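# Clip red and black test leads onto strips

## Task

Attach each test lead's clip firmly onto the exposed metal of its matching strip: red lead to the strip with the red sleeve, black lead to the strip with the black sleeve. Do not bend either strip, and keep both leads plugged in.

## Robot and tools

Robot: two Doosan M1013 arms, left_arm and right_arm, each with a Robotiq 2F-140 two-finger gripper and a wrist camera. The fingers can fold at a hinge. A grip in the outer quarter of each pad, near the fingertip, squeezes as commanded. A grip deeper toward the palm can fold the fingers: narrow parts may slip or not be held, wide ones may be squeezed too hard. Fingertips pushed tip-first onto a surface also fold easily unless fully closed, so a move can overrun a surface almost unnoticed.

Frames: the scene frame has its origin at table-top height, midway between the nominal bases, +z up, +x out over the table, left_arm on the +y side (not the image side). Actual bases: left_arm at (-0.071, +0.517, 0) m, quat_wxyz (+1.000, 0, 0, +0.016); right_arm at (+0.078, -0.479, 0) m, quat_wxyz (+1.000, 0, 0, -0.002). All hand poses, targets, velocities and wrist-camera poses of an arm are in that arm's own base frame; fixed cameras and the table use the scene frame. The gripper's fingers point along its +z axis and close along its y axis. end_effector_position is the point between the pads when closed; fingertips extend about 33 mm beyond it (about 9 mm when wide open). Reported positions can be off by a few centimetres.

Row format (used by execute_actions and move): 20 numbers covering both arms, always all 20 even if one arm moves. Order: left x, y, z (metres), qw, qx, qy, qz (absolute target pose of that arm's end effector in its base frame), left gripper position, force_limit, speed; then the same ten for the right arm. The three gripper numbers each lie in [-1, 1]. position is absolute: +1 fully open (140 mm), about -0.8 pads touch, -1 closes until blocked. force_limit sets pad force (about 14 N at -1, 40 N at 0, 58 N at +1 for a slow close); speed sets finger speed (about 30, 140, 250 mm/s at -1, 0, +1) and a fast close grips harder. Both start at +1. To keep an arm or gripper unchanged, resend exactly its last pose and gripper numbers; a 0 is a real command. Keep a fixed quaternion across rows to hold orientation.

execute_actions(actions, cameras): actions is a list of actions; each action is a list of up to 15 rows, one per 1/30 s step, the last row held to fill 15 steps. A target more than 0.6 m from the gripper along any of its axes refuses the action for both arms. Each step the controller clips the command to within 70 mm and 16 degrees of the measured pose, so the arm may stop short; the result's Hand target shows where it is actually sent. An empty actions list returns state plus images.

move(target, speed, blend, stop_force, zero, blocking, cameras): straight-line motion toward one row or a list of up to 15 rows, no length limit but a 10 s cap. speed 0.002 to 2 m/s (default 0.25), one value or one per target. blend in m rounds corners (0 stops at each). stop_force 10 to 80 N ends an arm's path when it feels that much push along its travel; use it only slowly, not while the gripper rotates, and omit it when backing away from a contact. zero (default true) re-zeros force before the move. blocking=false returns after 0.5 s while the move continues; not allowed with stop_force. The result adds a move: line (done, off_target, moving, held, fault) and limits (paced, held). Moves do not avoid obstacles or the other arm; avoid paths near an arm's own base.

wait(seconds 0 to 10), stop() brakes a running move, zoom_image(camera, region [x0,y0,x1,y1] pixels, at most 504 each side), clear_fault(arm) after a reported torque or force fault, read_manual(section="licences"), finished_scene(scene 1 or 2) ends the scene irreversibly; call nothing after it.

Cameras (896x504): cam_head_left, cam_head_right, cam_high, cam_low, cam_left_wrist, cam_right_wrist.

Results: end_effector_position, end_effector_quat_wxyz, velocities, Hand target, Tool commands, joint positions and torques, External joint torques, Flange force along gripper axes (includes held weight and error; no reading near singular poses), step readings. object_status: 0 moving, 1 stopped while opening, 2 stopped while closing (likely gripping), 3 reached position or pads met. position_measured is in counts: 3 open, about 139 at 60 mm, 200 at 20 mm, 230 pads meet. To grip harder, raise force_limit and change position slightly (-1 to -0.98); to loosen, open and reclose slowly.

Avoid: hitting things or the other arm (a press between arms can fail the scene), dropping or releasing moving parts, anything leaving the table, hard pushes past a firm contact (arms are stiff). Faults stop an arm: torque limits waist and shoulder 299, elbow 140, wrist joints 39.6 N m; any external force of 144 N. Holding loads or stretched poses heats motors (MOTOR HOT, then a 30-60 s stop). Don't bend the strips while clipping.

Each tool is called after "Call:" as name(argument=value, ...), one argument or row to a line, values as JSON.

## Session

Call:
execute_actions(
  actions=[],
)

Call:
zoom_image(
  camera="cam_head_left",
  region=[420, 210, 620, 350],
)

Call:
zoom_image(
  camera="cam_high",
  region=[430, 110, 640, 270],
)

Call:
zoom_image(
  camera="cam_low",
  region=[380, 180, 620, 290],
)

Scene clock: 0.00 s.
left_arm: end_effector_position=(+0.5660, -0.0142, +0.2185) position_measured=3 object_status=3 end_effector_quat_wxyz=(-0.125, +0.227, +0.965, +0.040) | right_arm: end_effector_position=(+0.6686, +0.6716, +0.1666) position_measured=3 object_status=3 end_effector_quat_wxyz=(-0.016, +0.749, -0.663, -0.018)
Joint positions: left_arm=[-0.145 0.208 1.767 0.101 1.411 -1.281] | right_arm=[0.737 0.689 1.12 0.041 1.305 3.747]
Joint velocities: within noise
Joint torques (N m): no reading
External joint torques (N m): no reading
Flange force (N): no reading
Hand target: left_arm +0.5660, -0.0142, +0.2185; -0.125, +0.227, +0.965, +0.040 | right_arm +0.6686, +0.6716, +0.1666; -0.016, +0.749, -0.663, -0.018
Tool commands: left_gripper/position=+1.0 left_gripper/force_limit=+1.0 left_gripper/speed=+1.0 right_gripper/position=+1.0 right_gripper/force_limit=+1.0 right_gripper/speed=+1.0

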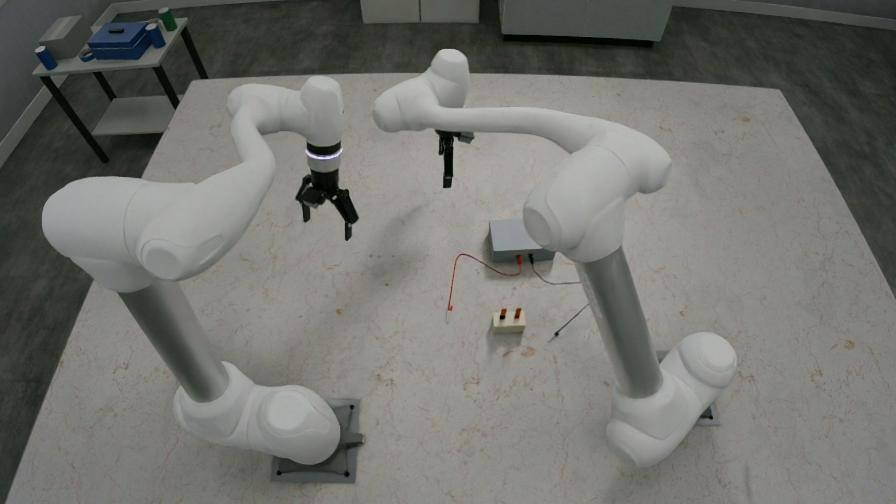

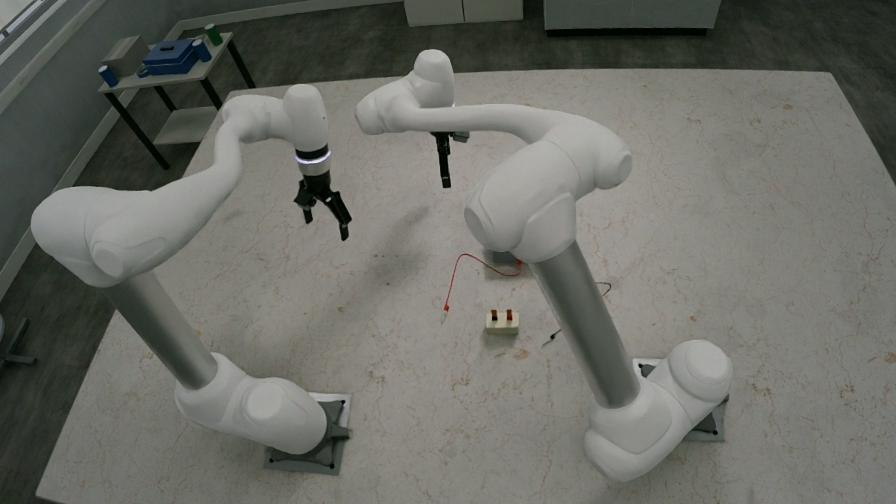

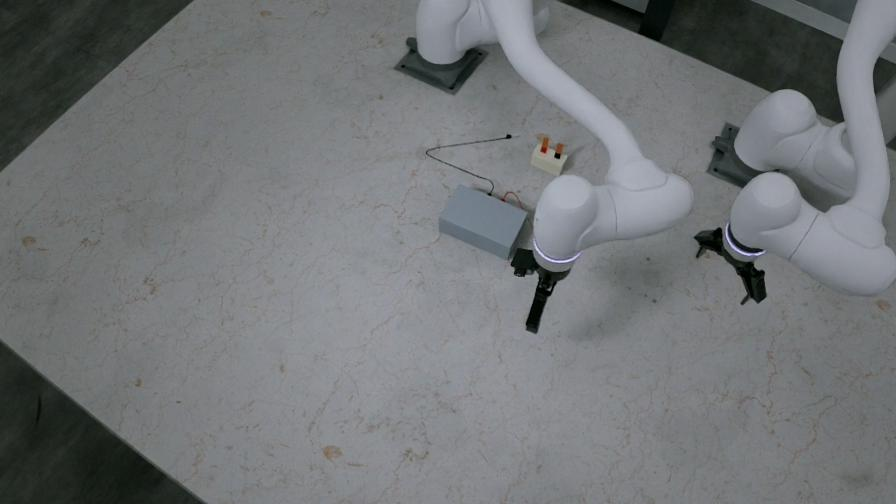

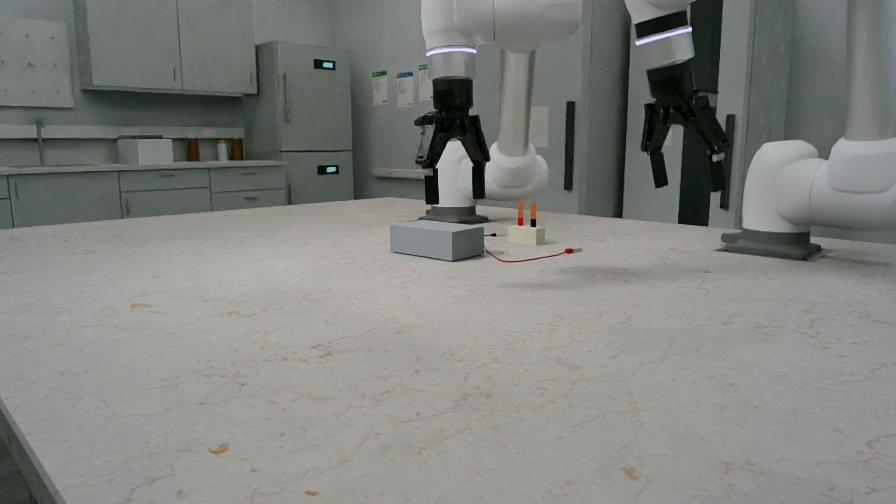

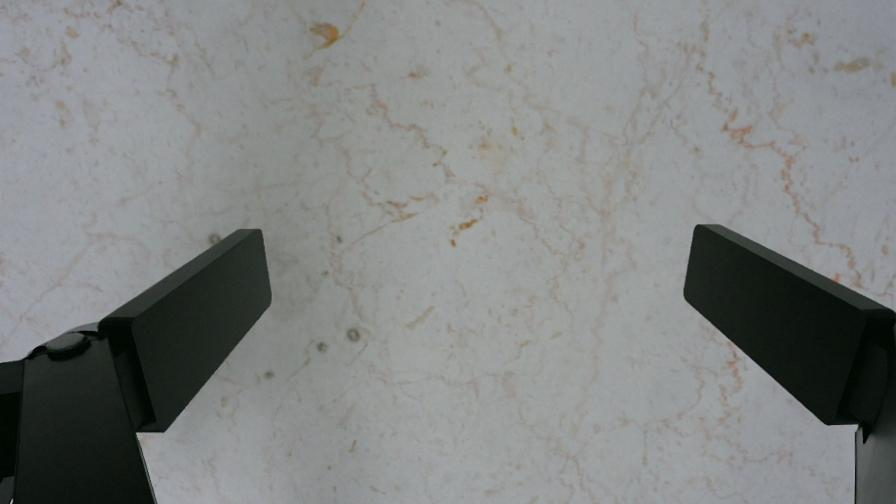

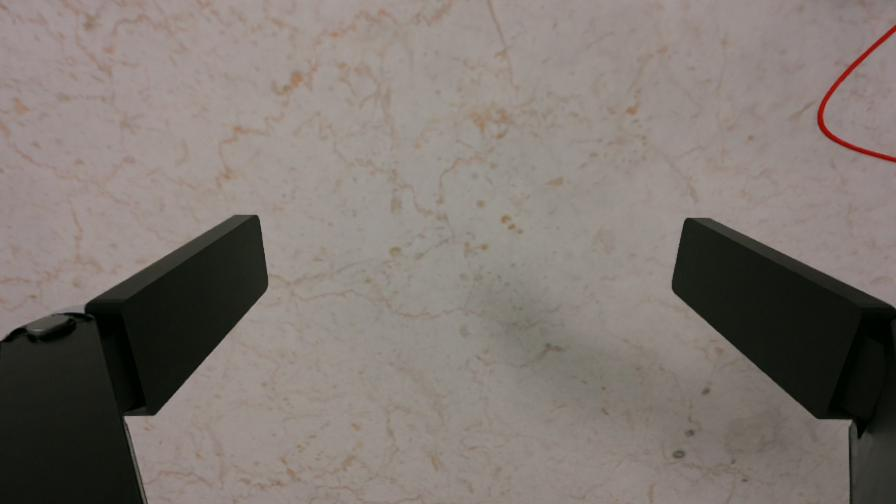

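Scaled by 2.520 from the camera's 896x504 image, which has a finer 1280x720 frame.

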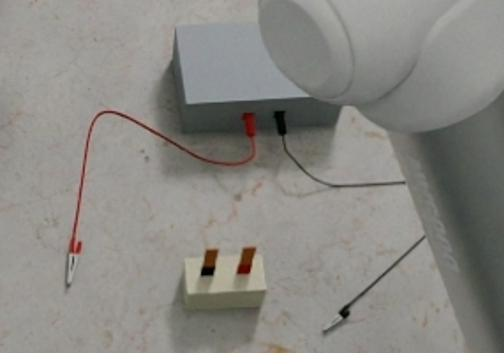

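Scaled by 2.400 from the camera's 896x504 image, which has a finer 1280x720 frame.

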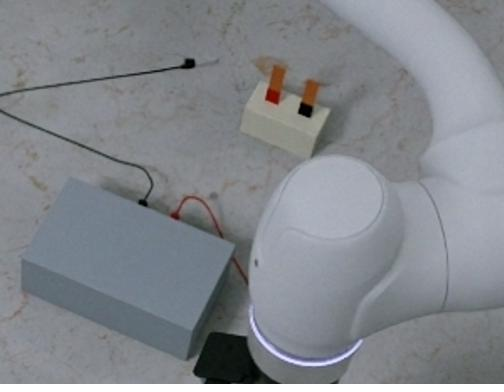

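Scaled by 2.100 from the camera's 896x504 image, which has a finer 1280x720 frame.

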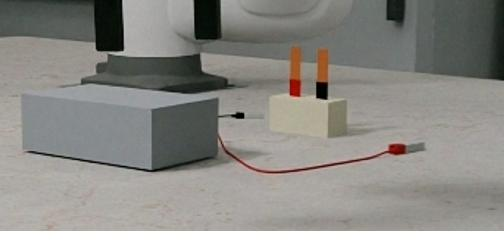

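Call:
move(
  target=[
    [0.5660, -0.0142, 0.2185, -0.125, 0.227, 0.965, 0.040, 1, 1, 1, 0.55, 0.66, 0.20, 0, 0.9962, 0, 0.0872, -0.25, -1, 0],
    [0.5660, -0.0142, 0.2185, -0.125, 0.227, 0.965, 0.040, 1, 1, 1, 0.40, 0.65, 0.19, -0.1206, 0.7084, 0.6841, 0.1249, -0.25, -1, 0],
    [0.5660, -0.0142, 0.2185, -0.125, 0.227, 0.965, 0.040, 1, 1, 1, 0.266, 0.643, 0.14, -0.2583, 0.0573, 0.9642, 0.0153, -0.25, -1, 0],
  ],
  speed=0.7,
  blend=[0.06, 0.06, 0],
  cameras=["cam_right_wrist", "cam_high", "cam_head_left"],
)

Call:
zoom_image(
  camera="cam_right_wrist",
  region=[340, 150, 560, 350],
)

Scene clock: 14.00 s.
left_arm: end_effector_position=(+0.5660, -0.0142, +0.2185) position_measured=3 object_status=3 end_effector_quat_wxyz=(-0.125, +0.227, +0.965, +0.040) | right_arm: end_effector_position=(+0.2660, +0.6430, +0.1400) position_measured=160 object_status=3 end_effector_quat_wxyz=(-0.258, +0.057, +0.964, +0.015)
Joint positions: left_arm=[-0.145 0.208 1.767 0.102 1.412 -1.282] | right_arm=[0.92 0.457 1.64 0.457 1.353 -0.702]
Joint torques (N m): left_arm=[0.75 -65.61 -37.04 4.44 0.72 -0.37] | right_arm=[-1.71 -86.06 -35.98 4.42 1.4 0.7]
External joint torques (N m): left_arm=[-0.68 7.1 -0.64 -0.23 0.09 0.37] | right_arm=[1.56 5.08 -0.11 -0.07 -0.5 -0.7]
Flange force (N): left_arm=[-11.9 3.7 0.6] | right_arm=[-4.2 6.8 3.6]
Hand target: left_arm +0.5660, -0.0142, +0.2185; -0.125, +0.227, +0.965, +0.040 | right_arm +0.2660, +0.6430, +0.1400; -0.258, +0.057, +0.964, +0.015
Off the commanded pose: left_arm 0.000 m, 0 deg | right_arm 0.000 m, 0 deg.
move: done; limits=paced
Images, in order (width x height): cam_head_left 896x504, cam_high 896x504, cam_right_wrist 896x504.

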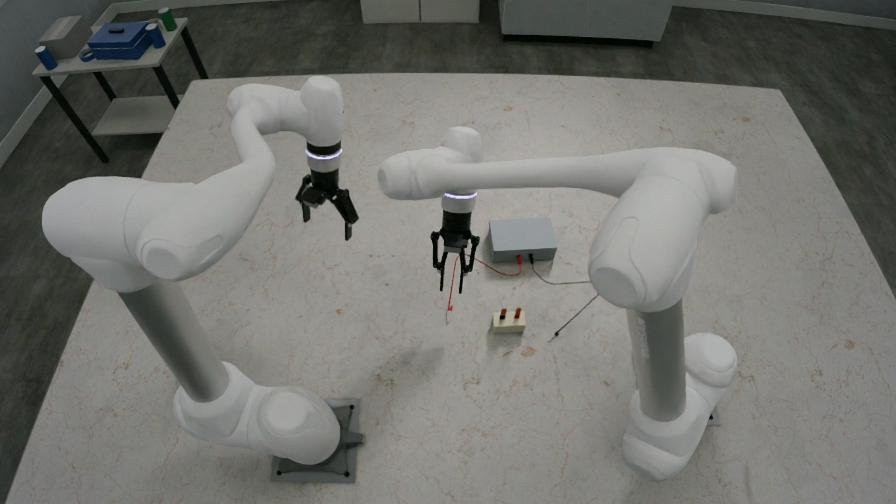

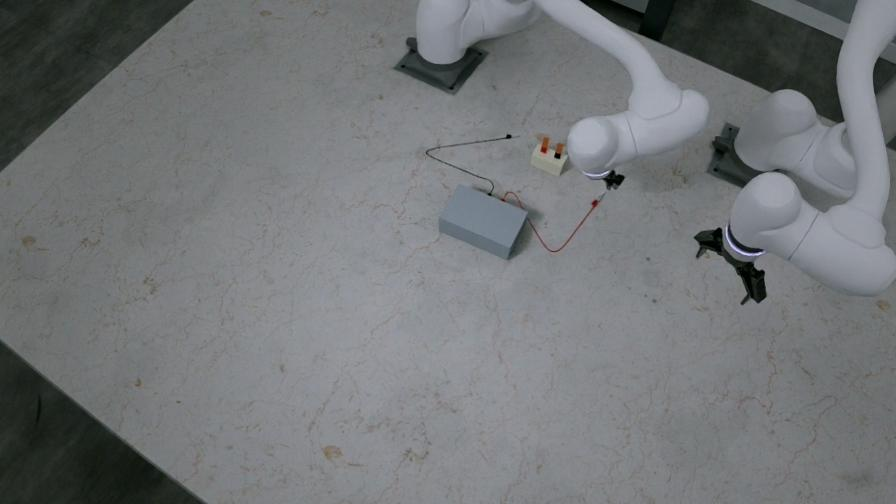

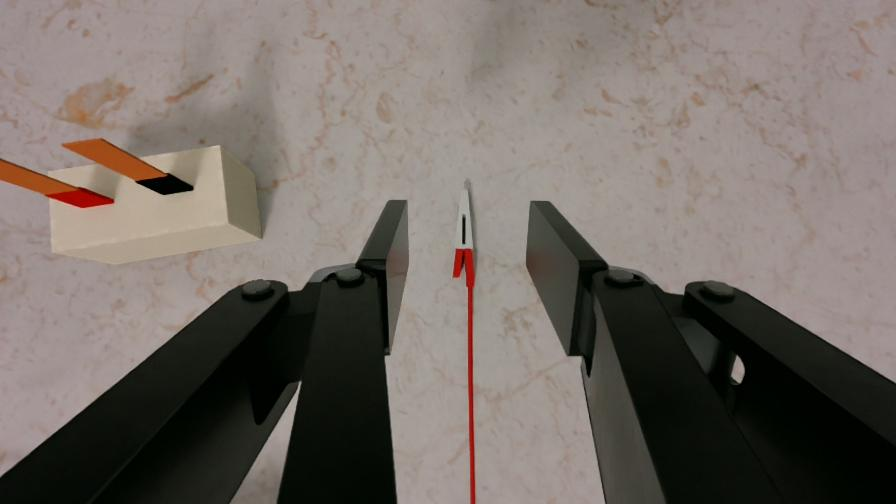

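Scaled by 2.291 from the camera's 896x504 image, which has a finer 1280x720 frame.

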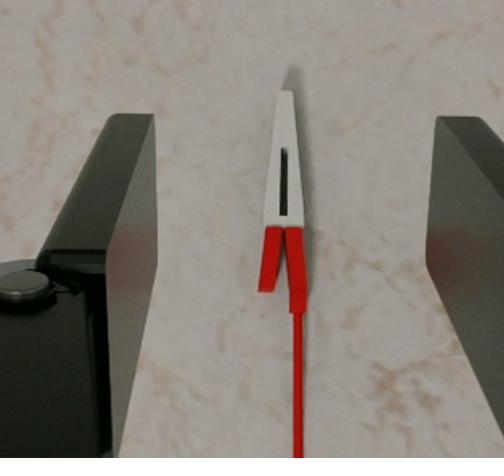

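Call:
move(
  target=[0.5660, -0.0142, 0.2185, -0.125, 0.227, 0.965, 0.040, 1, 1, 1, 0.263, 0.6434, 0.095, -0.2581, 0.0716, 0.9632, 0.0192, -0.25, -1, 0],
  speed=0.15,
  cameras=["cam_right_wrist", "cam_low"],
)

Call:
zoom_image(
  camera="cam_right_wrist",
  region=[380, 150, 550, 320],
)

Call:
zoom_image(
  camera="cam_low",
  region=[500, 190, 620, 270],
)

Scene clock: 16.43 s.
left_arm: end_effector_position=(+0.5660, -0.0142, +0.2185) position_measured=3 object_status=3 end_effector_quat_wxyz=(-0.125, +0.227, +0.965, +0.040) | right_arm: end_effector_position=(+0.2630, +0.6434, +0.0951) position_measured=160 object_status=3 end_effector_quat_wxyz=(-0.258, +0.072, +0.963, +0.019)
Joint positions: left_arm=[-0.145 0.208 1.767 0.102 1.412 -1.282] | right_arm=[0.92 0.488 1.685 0.476 1.274 -0.715]
Joint torques (N m): left_arm=[0.38 -65.46 -36.89 4.44 0.77 -0.36] | right_arm=[-1.86 -85.83 -34.07 4.34 1.54 0.34]
External joint torques (N m): left_arm=[-0.13 6.59 -0.87 -0.22 0.04 0.36] | right_arm=[1.92 3.49 -0.54 -0.21 -0.63 -0.34]
Flange force (N): left_arm=[-11.2 4.4 0.3] | right_arm=[-2.1 5.9 3.3]
Hand target: left_arm +0.5660, -0.0142, +0.2185; -0.125, +0.227, +0.965, +0.040 | right_arm +0.2630, +0.6434, +0.0950; -0.258, +0.072, +0.963, +0.019
Off the commanded pose: left_arm 0.000 m, 0 deg | right_arm 0.000 m, 0 deg.
move: done
Images, in order (width x height): cam_low 896x504, cam_right_wrist 896x504.

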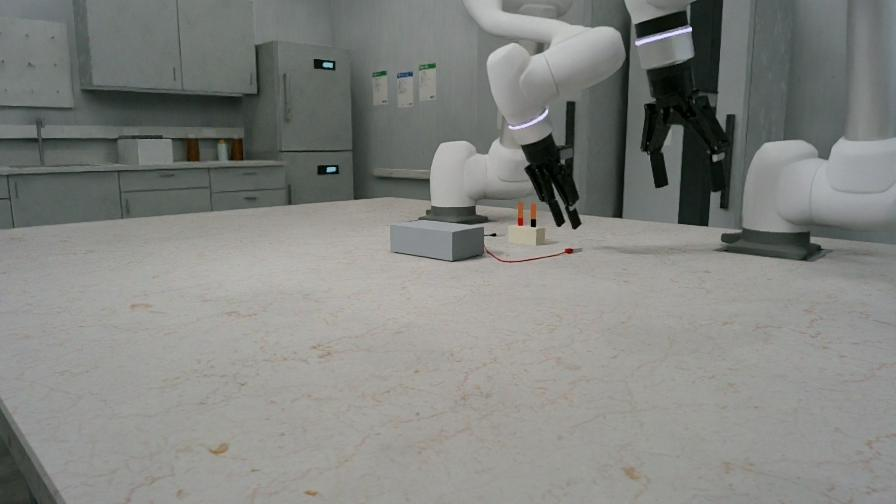

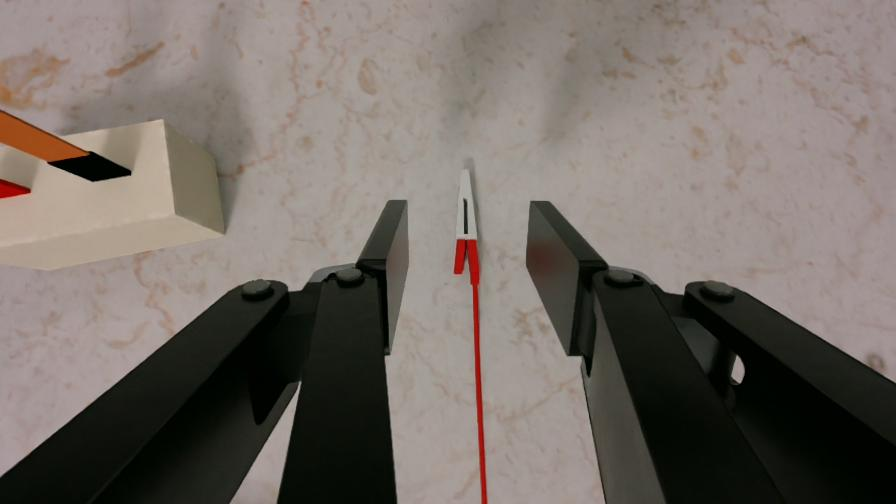

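Scaled by 2.965 from the camera's 896x504 image, which has a finer 1280x720 frame.

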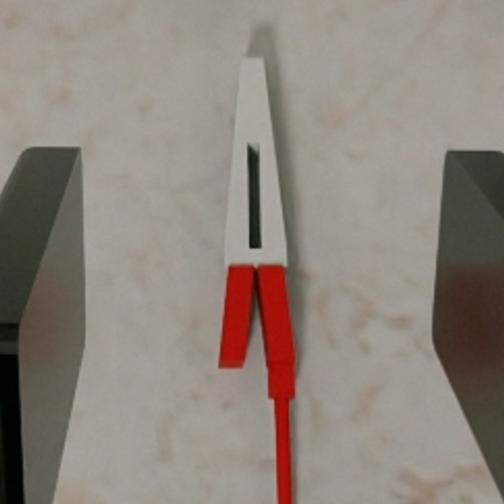

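Scaled by 4.200 from the camera's 896x504 image, which has a finer 1280x720 frame.

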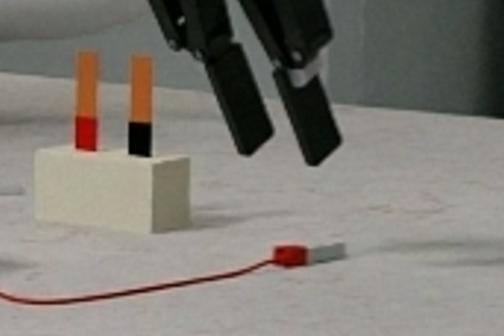

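Call:
move(
  target=[0.5660, -0.0142, 0.2185, -0.125, 0.227, 0.965, 0.040, 1, 1, 1, 0.2579, 0.6463, 0.047, -0.2581, 0.0716, 0.9632, 0.0192, -0.25, -1, -1],
  speed=0.12,
  cameras=["cam_right_wrist", "cam_low"],
)

Call:
zoom_image(
  camera="cam_right_wrist",
  region=[380, 150, 550, 320],
)

Call:
zoom_image(
  camera="cam_low",
  region=[520, 190, 620, 270],
)

Scene clock: 19.20 s.
left_arm: end_effector_position=(+0.5660, -0.0142, +0.2185) position_measured=3 object_status=3 end_effector_quat_wxyz=(-0.125, +0.227, +0.965, +0.040) | right_arm: end_effector_position=(+0.2579, +0.6463, +0.0471) position_measured=160 object_status=3 end_effector_quat_wxyz=(-0.258, +0.072, +0.963, +0.019)
Joint positions: left_arm=[-0.145 0.208 1.767 0.102 1.412 -1.282] | right_arm=[0.928 0.534 1.715 0.491 1.203 -0.746]
Joint torques (N m): left_arm=[1.45 -66.28 -36.89 4.42 0.71 -0.39] | right_arm=[-1.83 -91.62 -32.5 4.02 1.64 0.26]
External joint torques (N m): left_arm=[-1.33 7.26 -0.92 -0.2 0.11 0.39] | right_arm=[1.71 6.9 -0.42 -0.12 -0.7 -0.26]
Flange force (N): left_arm=[-12.9 3.1 0.1] | right_arm=[-5.6 9.2 6.0]
Hand target: left_arm +0.5660, -0.0142, +0.2185; -0.125, +0.227, +0.965, +0.040 | right_arm +0.2579, +0.6463, +0.0470; -0.258, +0.072, +0.963, +0.019
Off the commanded pose: left_arm 0.000 m, 0 deg | right_arm 0.000 m, 0 deg.
move: done
Images, in order (width x height): cam_low 896x504, cam_right_wrist 896x504.

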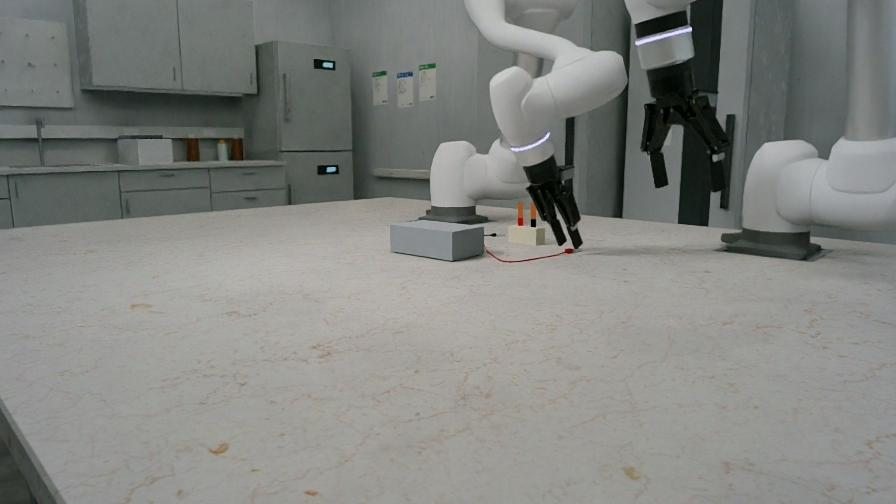

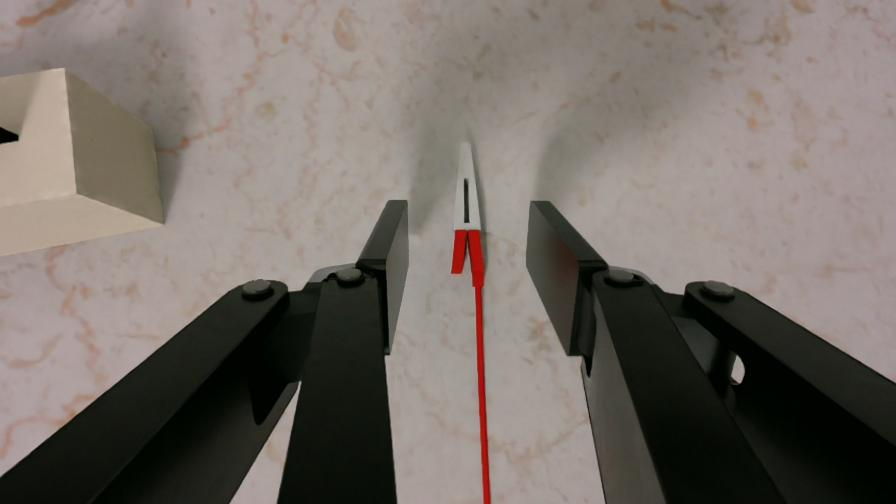

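Scaled by 2.965 from the camera's 896x504 image, which has a finer 1280x720 frame.

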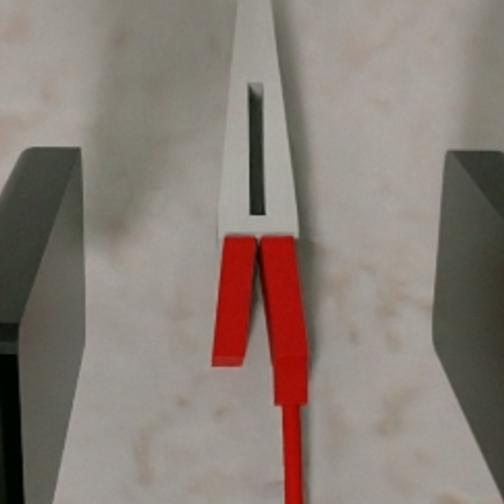

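Scaled by 5.040 from the camera's 896x504 image, which has a finer 1280x720 frame.

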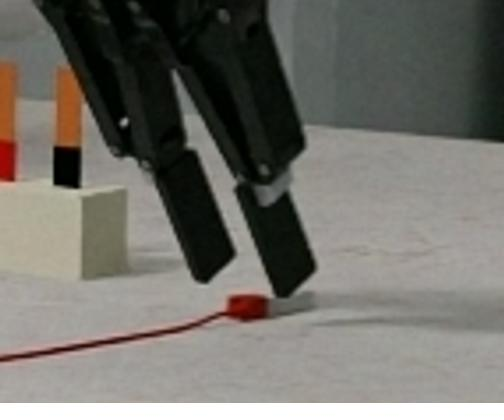

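Call:
move(
  target=[
    [0.5660, -0.0142, 0.2185, -0.125, 0.227, 0.965, 0.040, 1, 1, 1, 0.2579, 0.6463, 0.036, -0.2581, 0.0716, 0.9632, 0.0192, -0.25, -1, -1],
    [0.5660, -0.0142, 0.2185, -0.125, 0.227, 0.965, 0.040, 1, 1, 1, 0.2579, 0.6463, 0.036, -0.2581, 0.0716, 0.9632, 0.0192, -1, -1, -1],
  ],
  speed=0.05,
  cameras=["cam_right_wrist", "cam_low"],
)

Call:
zoom_image(
  camera="cam_right_wrist",
  region=[380, 120, 550, 290],
)

Call:
zoom_image(
  camera="cam_low",
  region=[520, 190, 620, 270],
)

Scene clock: 21.90 s.
left_arm: end_effector_position=(+0.5660, -0.0142, +0.2185) position_measured=3 object_status=3 end_effector_quat_wxyz=(-0.125, +0.227, +0.965, +0.040) | right_arm: end_effector_position=(+0.2579, +0.6463, +0.0360) position_measured=218 object_status=2 end_effector_quat_wxyz=(-0.258, +0.072, +0.963, +0.019)
Joint positions: left_arm=[-0.145 0.208 1.767 0.102 1.412 -1.282] | right_arm=[0.928 0.546 1.721 0.494 1.188 -0.755]
Joint torques (N m): left_arm=[0.58 -65.86 -37.15 4.48 0.79 -0.34] | right_arm=[-1.41 -89.12 -31.66 3.98 1.38 0.33]
External joint torques (N m): left_arm=[-0.53 7.36 -0.52 -0.27 0.03 0.34] | right_arm=[1.42 3.81 -0.8 -0.15 -0.42 -0.33]
Flange force (N): left_arm=[-12.1 3.9 1.0] | right_arm=[-3.2 6.3 3.2]
Hand target: left_arm +0.5660, -0.0142, +0.2185; -0.125, +0.227, +0.965, +0.040 | right_arm +0.2579, +0.6463, +0.0360; -0.258, +0.072, +0.963, +0.019
Off the commanded pose: left_arm 0.000 m, 0 deg | right_arm 0.000 m, 0 deg.
move: done
Images, in order (width x height): cam_low 896x504, cam_right_wrist 896x504.

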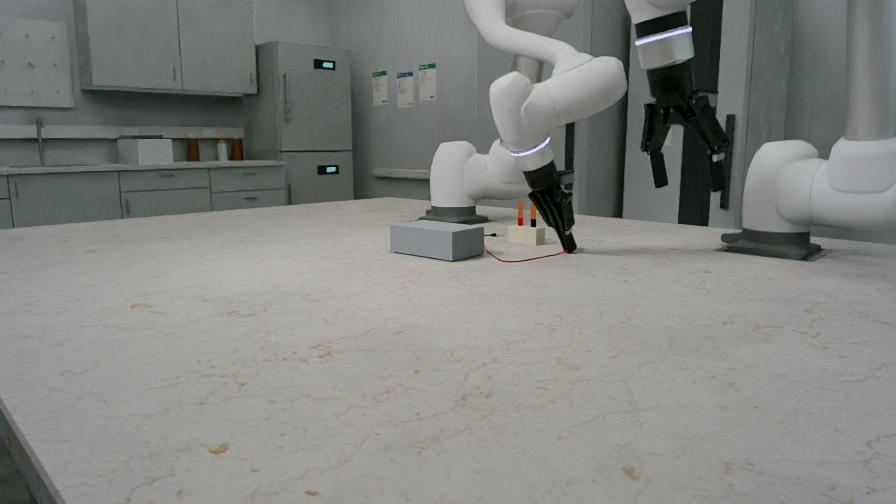

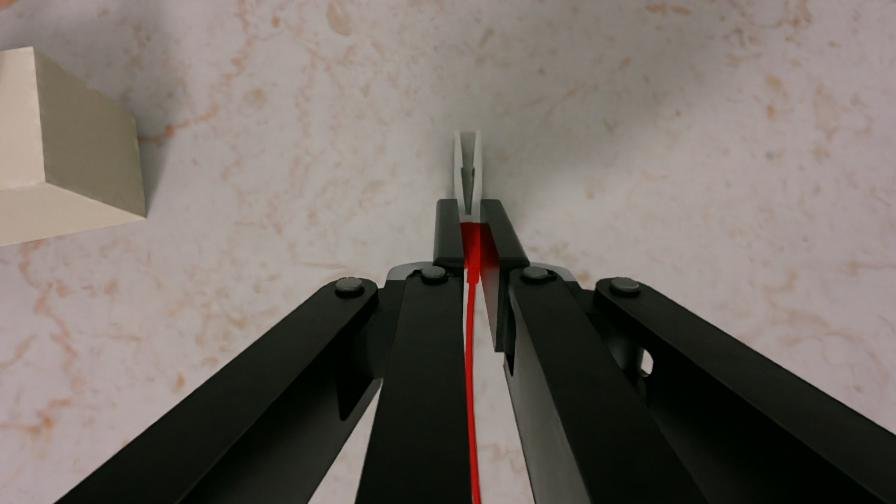

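Scaled by 2.965 from the camera's 896x504 image, which has a finer 1280x720 frame.

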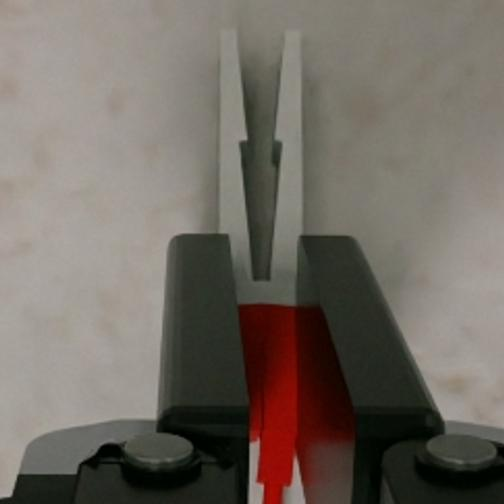

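Scaled by 5.040 from the camera's 896x504 image, which has a finer 1280x720 frame.

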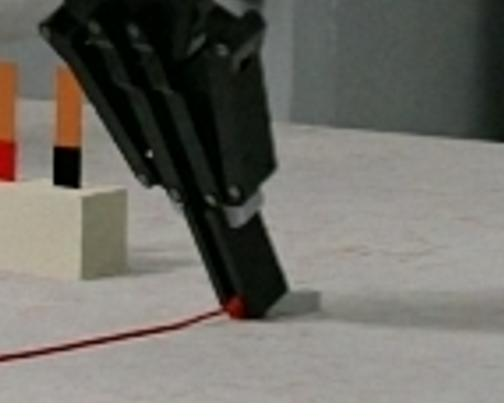

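Call:
move(
  target=[
    [0.5660, -0.0142, 0.2185, -0.125, 0.227, 0.965, 0.040, 1, 1, 1, 0.2579, 0.6400, 0.20, -0.2581, 0.0716, 0.9632, 0.0192, -1, -1, -1],
    [0.5660, -0.0142, 0.2185, -0.125, 0.227, 0.965, 0.040, 1, 1, 1, 0.255, 0.50, 0.23, -0.2346, 0.4082, 0.8754, 0.1094, -1, -1, -1],
    [0.5660, -0.0142, 0.2185, -0.125, 0.227, 0.965, 0.040, 1, 1, 1, 0.200, 0.355, 0.21, -0.1859, 0.6721, 0.6937, 0.1801, -1, -1, -1],
    [0.5660, -0.0142, 0.2185, -0.125, 0.227, 0.965, 0.040, 1, 1, 1, 0.1975, 0.3503, 0.125, -0.1859, 0.6721, 0.6937, 0.1801, -1, -1, -1],
  ],
  speed=[0.25, 0.4, 0.4, 0.25],
  blend=[0.03, 0.05, 0.03, 0],
  cameras=["all"],
)

Call:
zoom_image(
  camera="cam_right_wrist",
  region=[400, 0, 530, 260],
)

Call:
zoom_image(
  camera="cam_low",
  region=[460, 180, 600, 260],
)

Scene clock: 28.23 s.
left_arm: end_effector_position=(+0.5660, -0.0142, +0.2185) position_measured=3 object_status=3 end_effector_quat_wxyz=(-0.125, +0.227, +0.965, +0.040) | right_arm: end_effector_position=(+0.1975, +0.3503, +0.1250) position_measured=218 object_status=2 end_effector_quat_wxyz=(-0.186, +0.672, +0.694, +0.180)
Joint positions: left_arm=[-0.145 0.208 1.767 0.102 1.412 -1.282] | right_arm=[0.611 -0.289 2.5 0.667 0.743 0.121]
Joint torques (N m): left_arm=[0.54 -65.85 -36.98 4.4 0.68 -0.45] | right_arm=[-1.66 -6.95 -35.56 3.99 0.37 0.19]
External joint torques (N m): left_arm=[-0.44 6.84 -0.83 -0.18 0.14 0.45] | right_arm=[1.61 0.66 -0.04 -0.36 -0.55 -0.19]
Flange force (N): left_arm=[-11.7 4.2 0.2] | right_arm=[4.6 -2.1 5.0]
Hand target: left_arm +0.5660, -0.0142, +0.2185; -0.125, +0.227, +0.965, +0.040 | right_arm +0.1975, +0.3503, +0.1250; -0.186, +0.672, +0.694, +0.180
Off the commanded pose: left_arm 0.000 m, 0 deg | right_arm 0.000 m, 0 deg.
move: done

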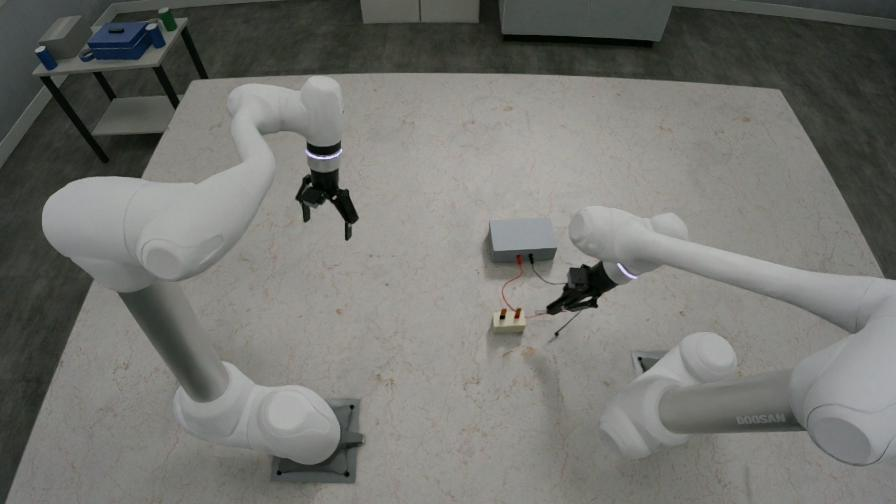

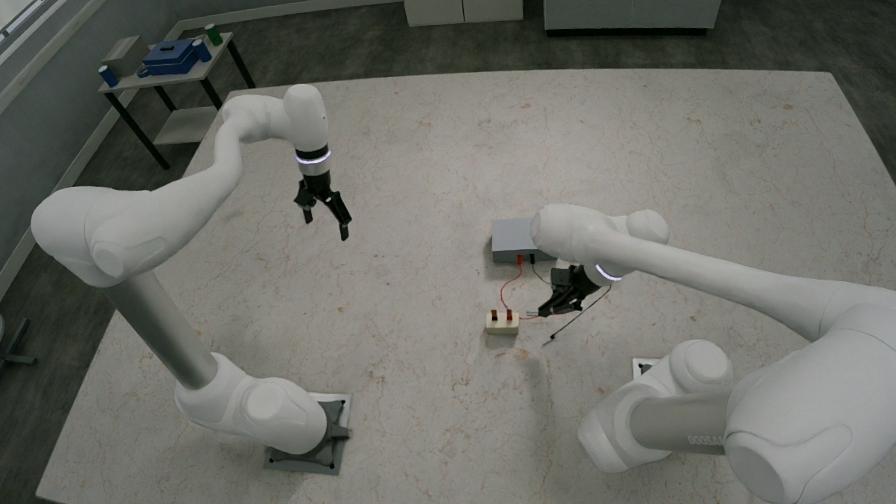

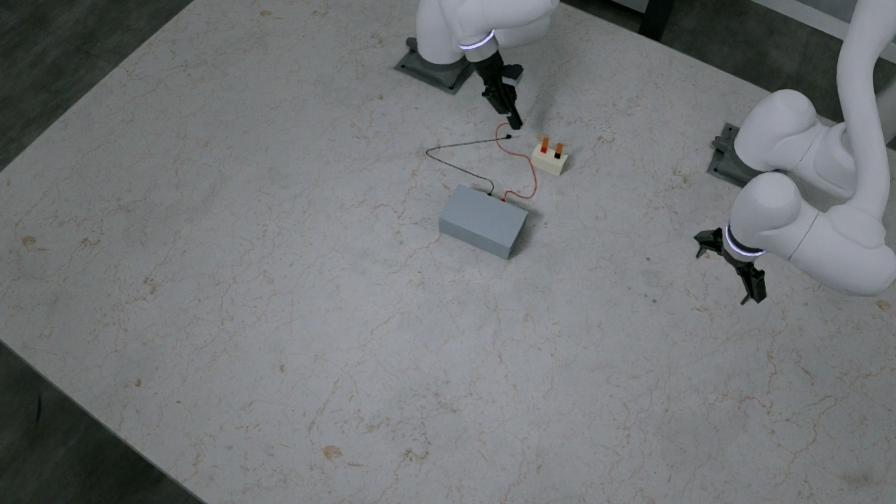

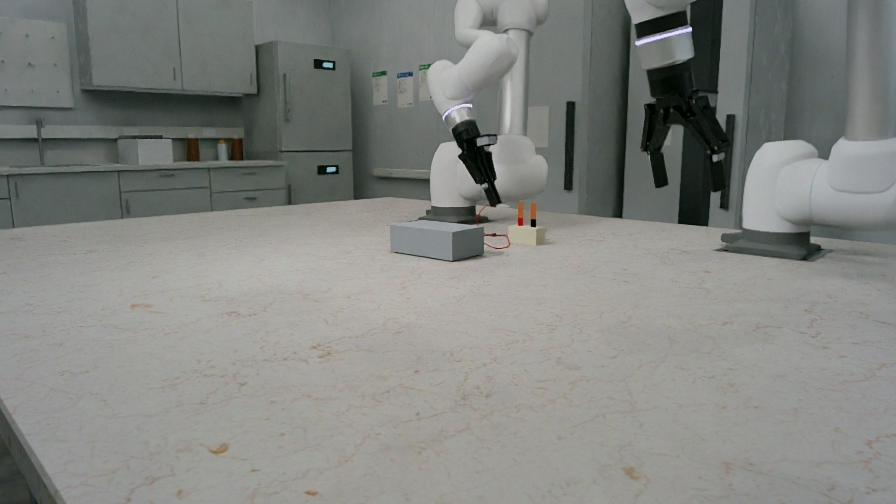

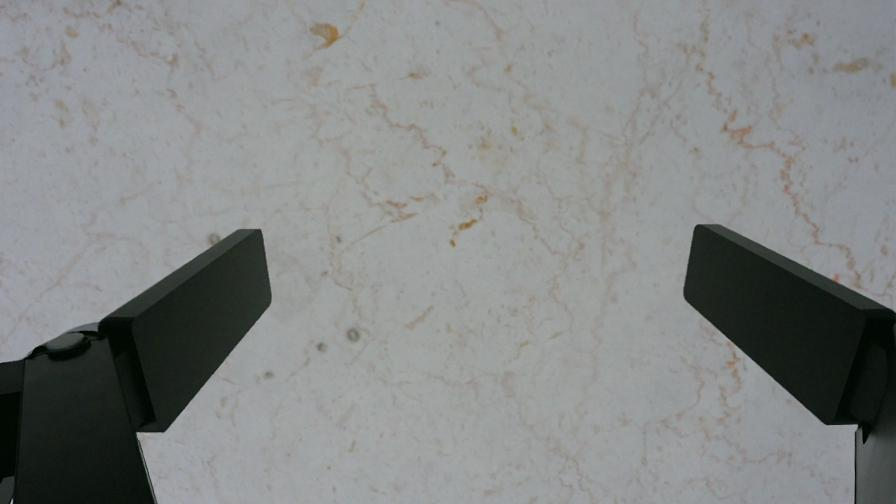

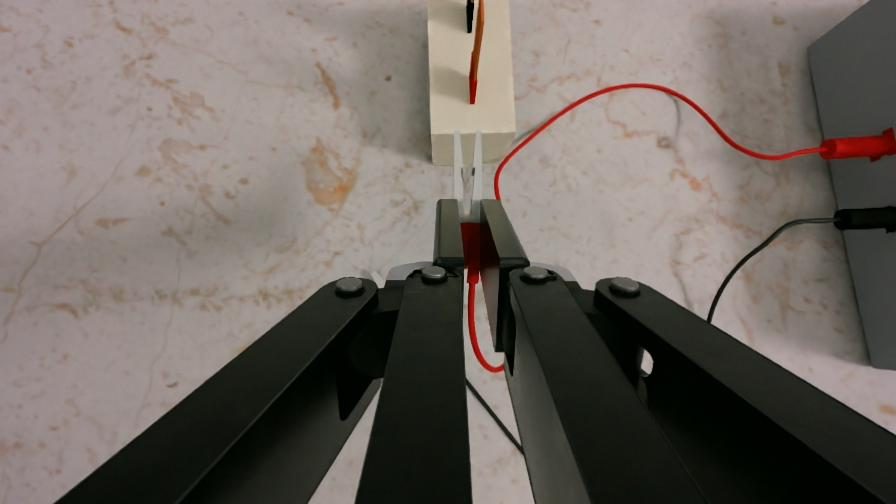

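Scaled by 1.938 from the camera's 896x504 image, which has a finer 1280x720 frame.

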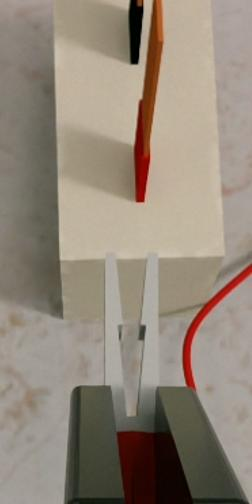

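Scaled by 3.600 from the camera's 896x504 image, which has a finer 1280x720 frame.

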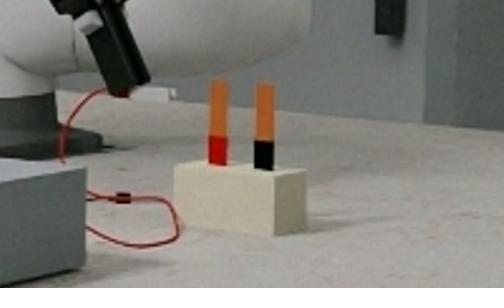

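Call:
zoom_image(
  camera="cam_right_wrist",
  region=[430, 0, 510, 150],
)

Call:
zoom_image(
  camera="cam_low",
  region=[485, 195, 555, 250],
)

Scaled by 3.360 from the camera's 896x504 image, which has a finer 1280x720 frame.

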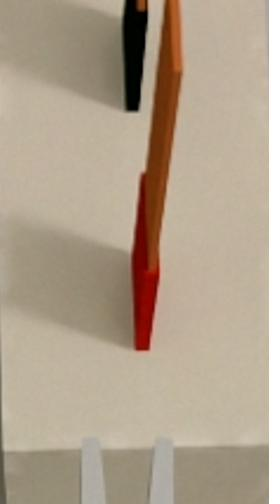

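Scaled by 7.200 from the camera's 896x504 image, which has a finer 1280x720 frame.

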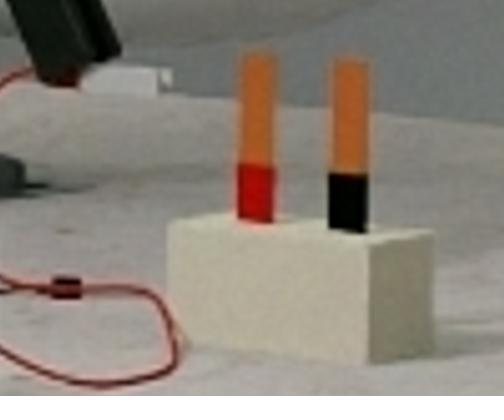

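Call:
move(
  target=[0.314, -0.227, 0.35, -0.2334, 0.4174, 0.8711, 0.1118, -0.25, -1, 0, 0.2038, 0.3813, 0.1195, -0.1882, 0.6632, 0.7023, 0.1777, -1, -1, -1],
  speed=0.3,
  cameras=["cam_right_wrist", "cam_low"],
)

Call:
zoom_image(
  camera="cam_right_wrist",
  region=[430, 40, 510, 190],
)

Call:
zoom_image(
  camera="cam_low",
  region=[485, 190, 555, 250],
)

Scene clock: 32.90 s.
left_arm: end_effector_position=(+0.3140, -0.2269, +0.3500) position_measured=160 object_status=3 end_effector_quat_wxyz=(-0.233, +0.417, +0.871, +0.112) | right_arm: end_effector_position=(+0.2038, +0.3813, +0.1195) position_measured=218 object_status=2 end_effector_quat_wxyz=(-0.188, +0.663, +0.702, +0.178)
Joint positions: left_arm=[-0.769 0.009 1.804 0.065 1.847 -1.445] | right_arm=[0.676 -0.219 2.467 0.69 0.694 0.122]
Joint torques (N m): left_arm=[2.71 -46.96 -37.97 4.54 1.66 -0.11] | right_arm=[-1.62 -13.56 -34.37 3.51 0.27 0.33]
External joint torques (N m): left_arm=[-2.54 7.04 -0.91 -0.2 0 0.11] | right_arm=[1.57 1.14 -0.44 -0.07 -0.46 -0.34]
Flange force (N): left_arm=[-12.2 -2.2 -5.3] | right_arm=[3.9 -0.4 5.8]
Hand target: left_arm +0.3140, -0.2270, +0.3500; -0.233, +0.417, +0.871, +0.112 | right_arm +0.2038, +0.3813, +0.1195; -0.188, +0.663, +0.702, +0.178
Off the commanded pose: left_arm 0.000 m, 0 deg | right_arm 0.000 m, 0 deg.
move: done
Images, in order (width x height): cam_low 896x504, cam_right_wrist 896x504.

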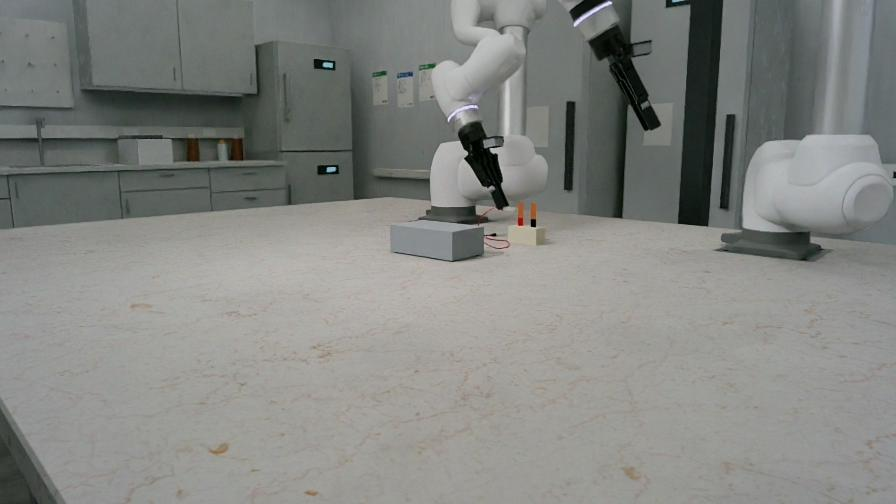

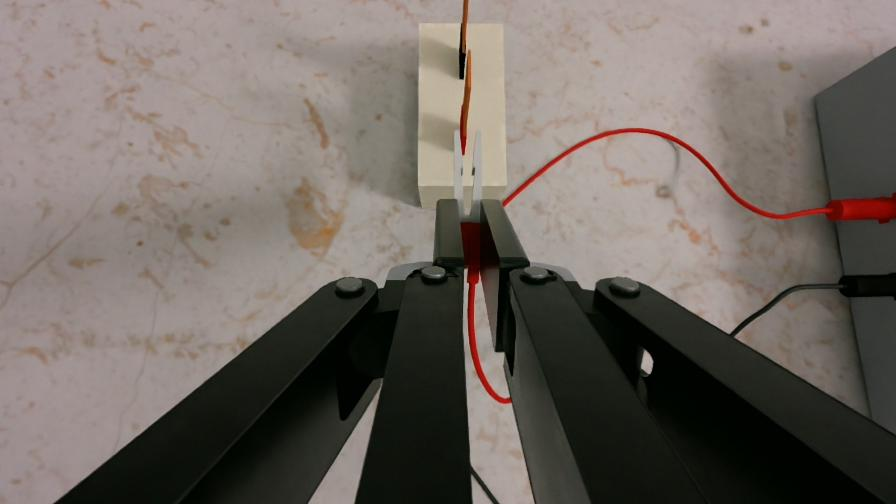

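Scaled by 3.360 from the camera's 896x504 image, which has a finer 1280x720 frame.

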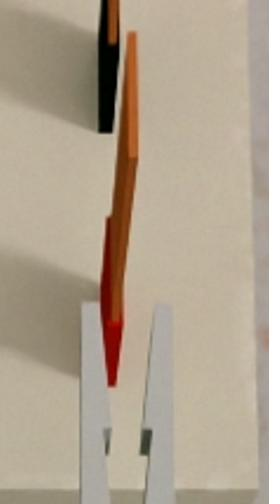

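Scaled by 7.200 from the camera's 896x504 image, which has a finer 1280x720 frame.

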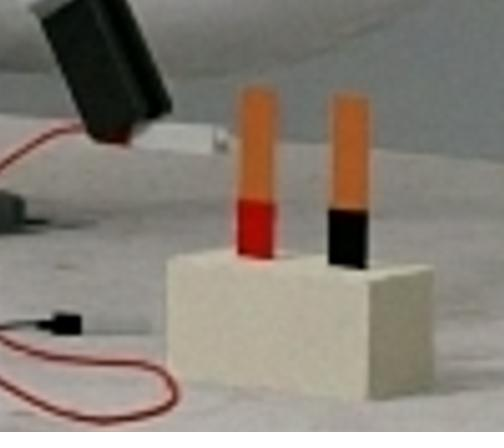

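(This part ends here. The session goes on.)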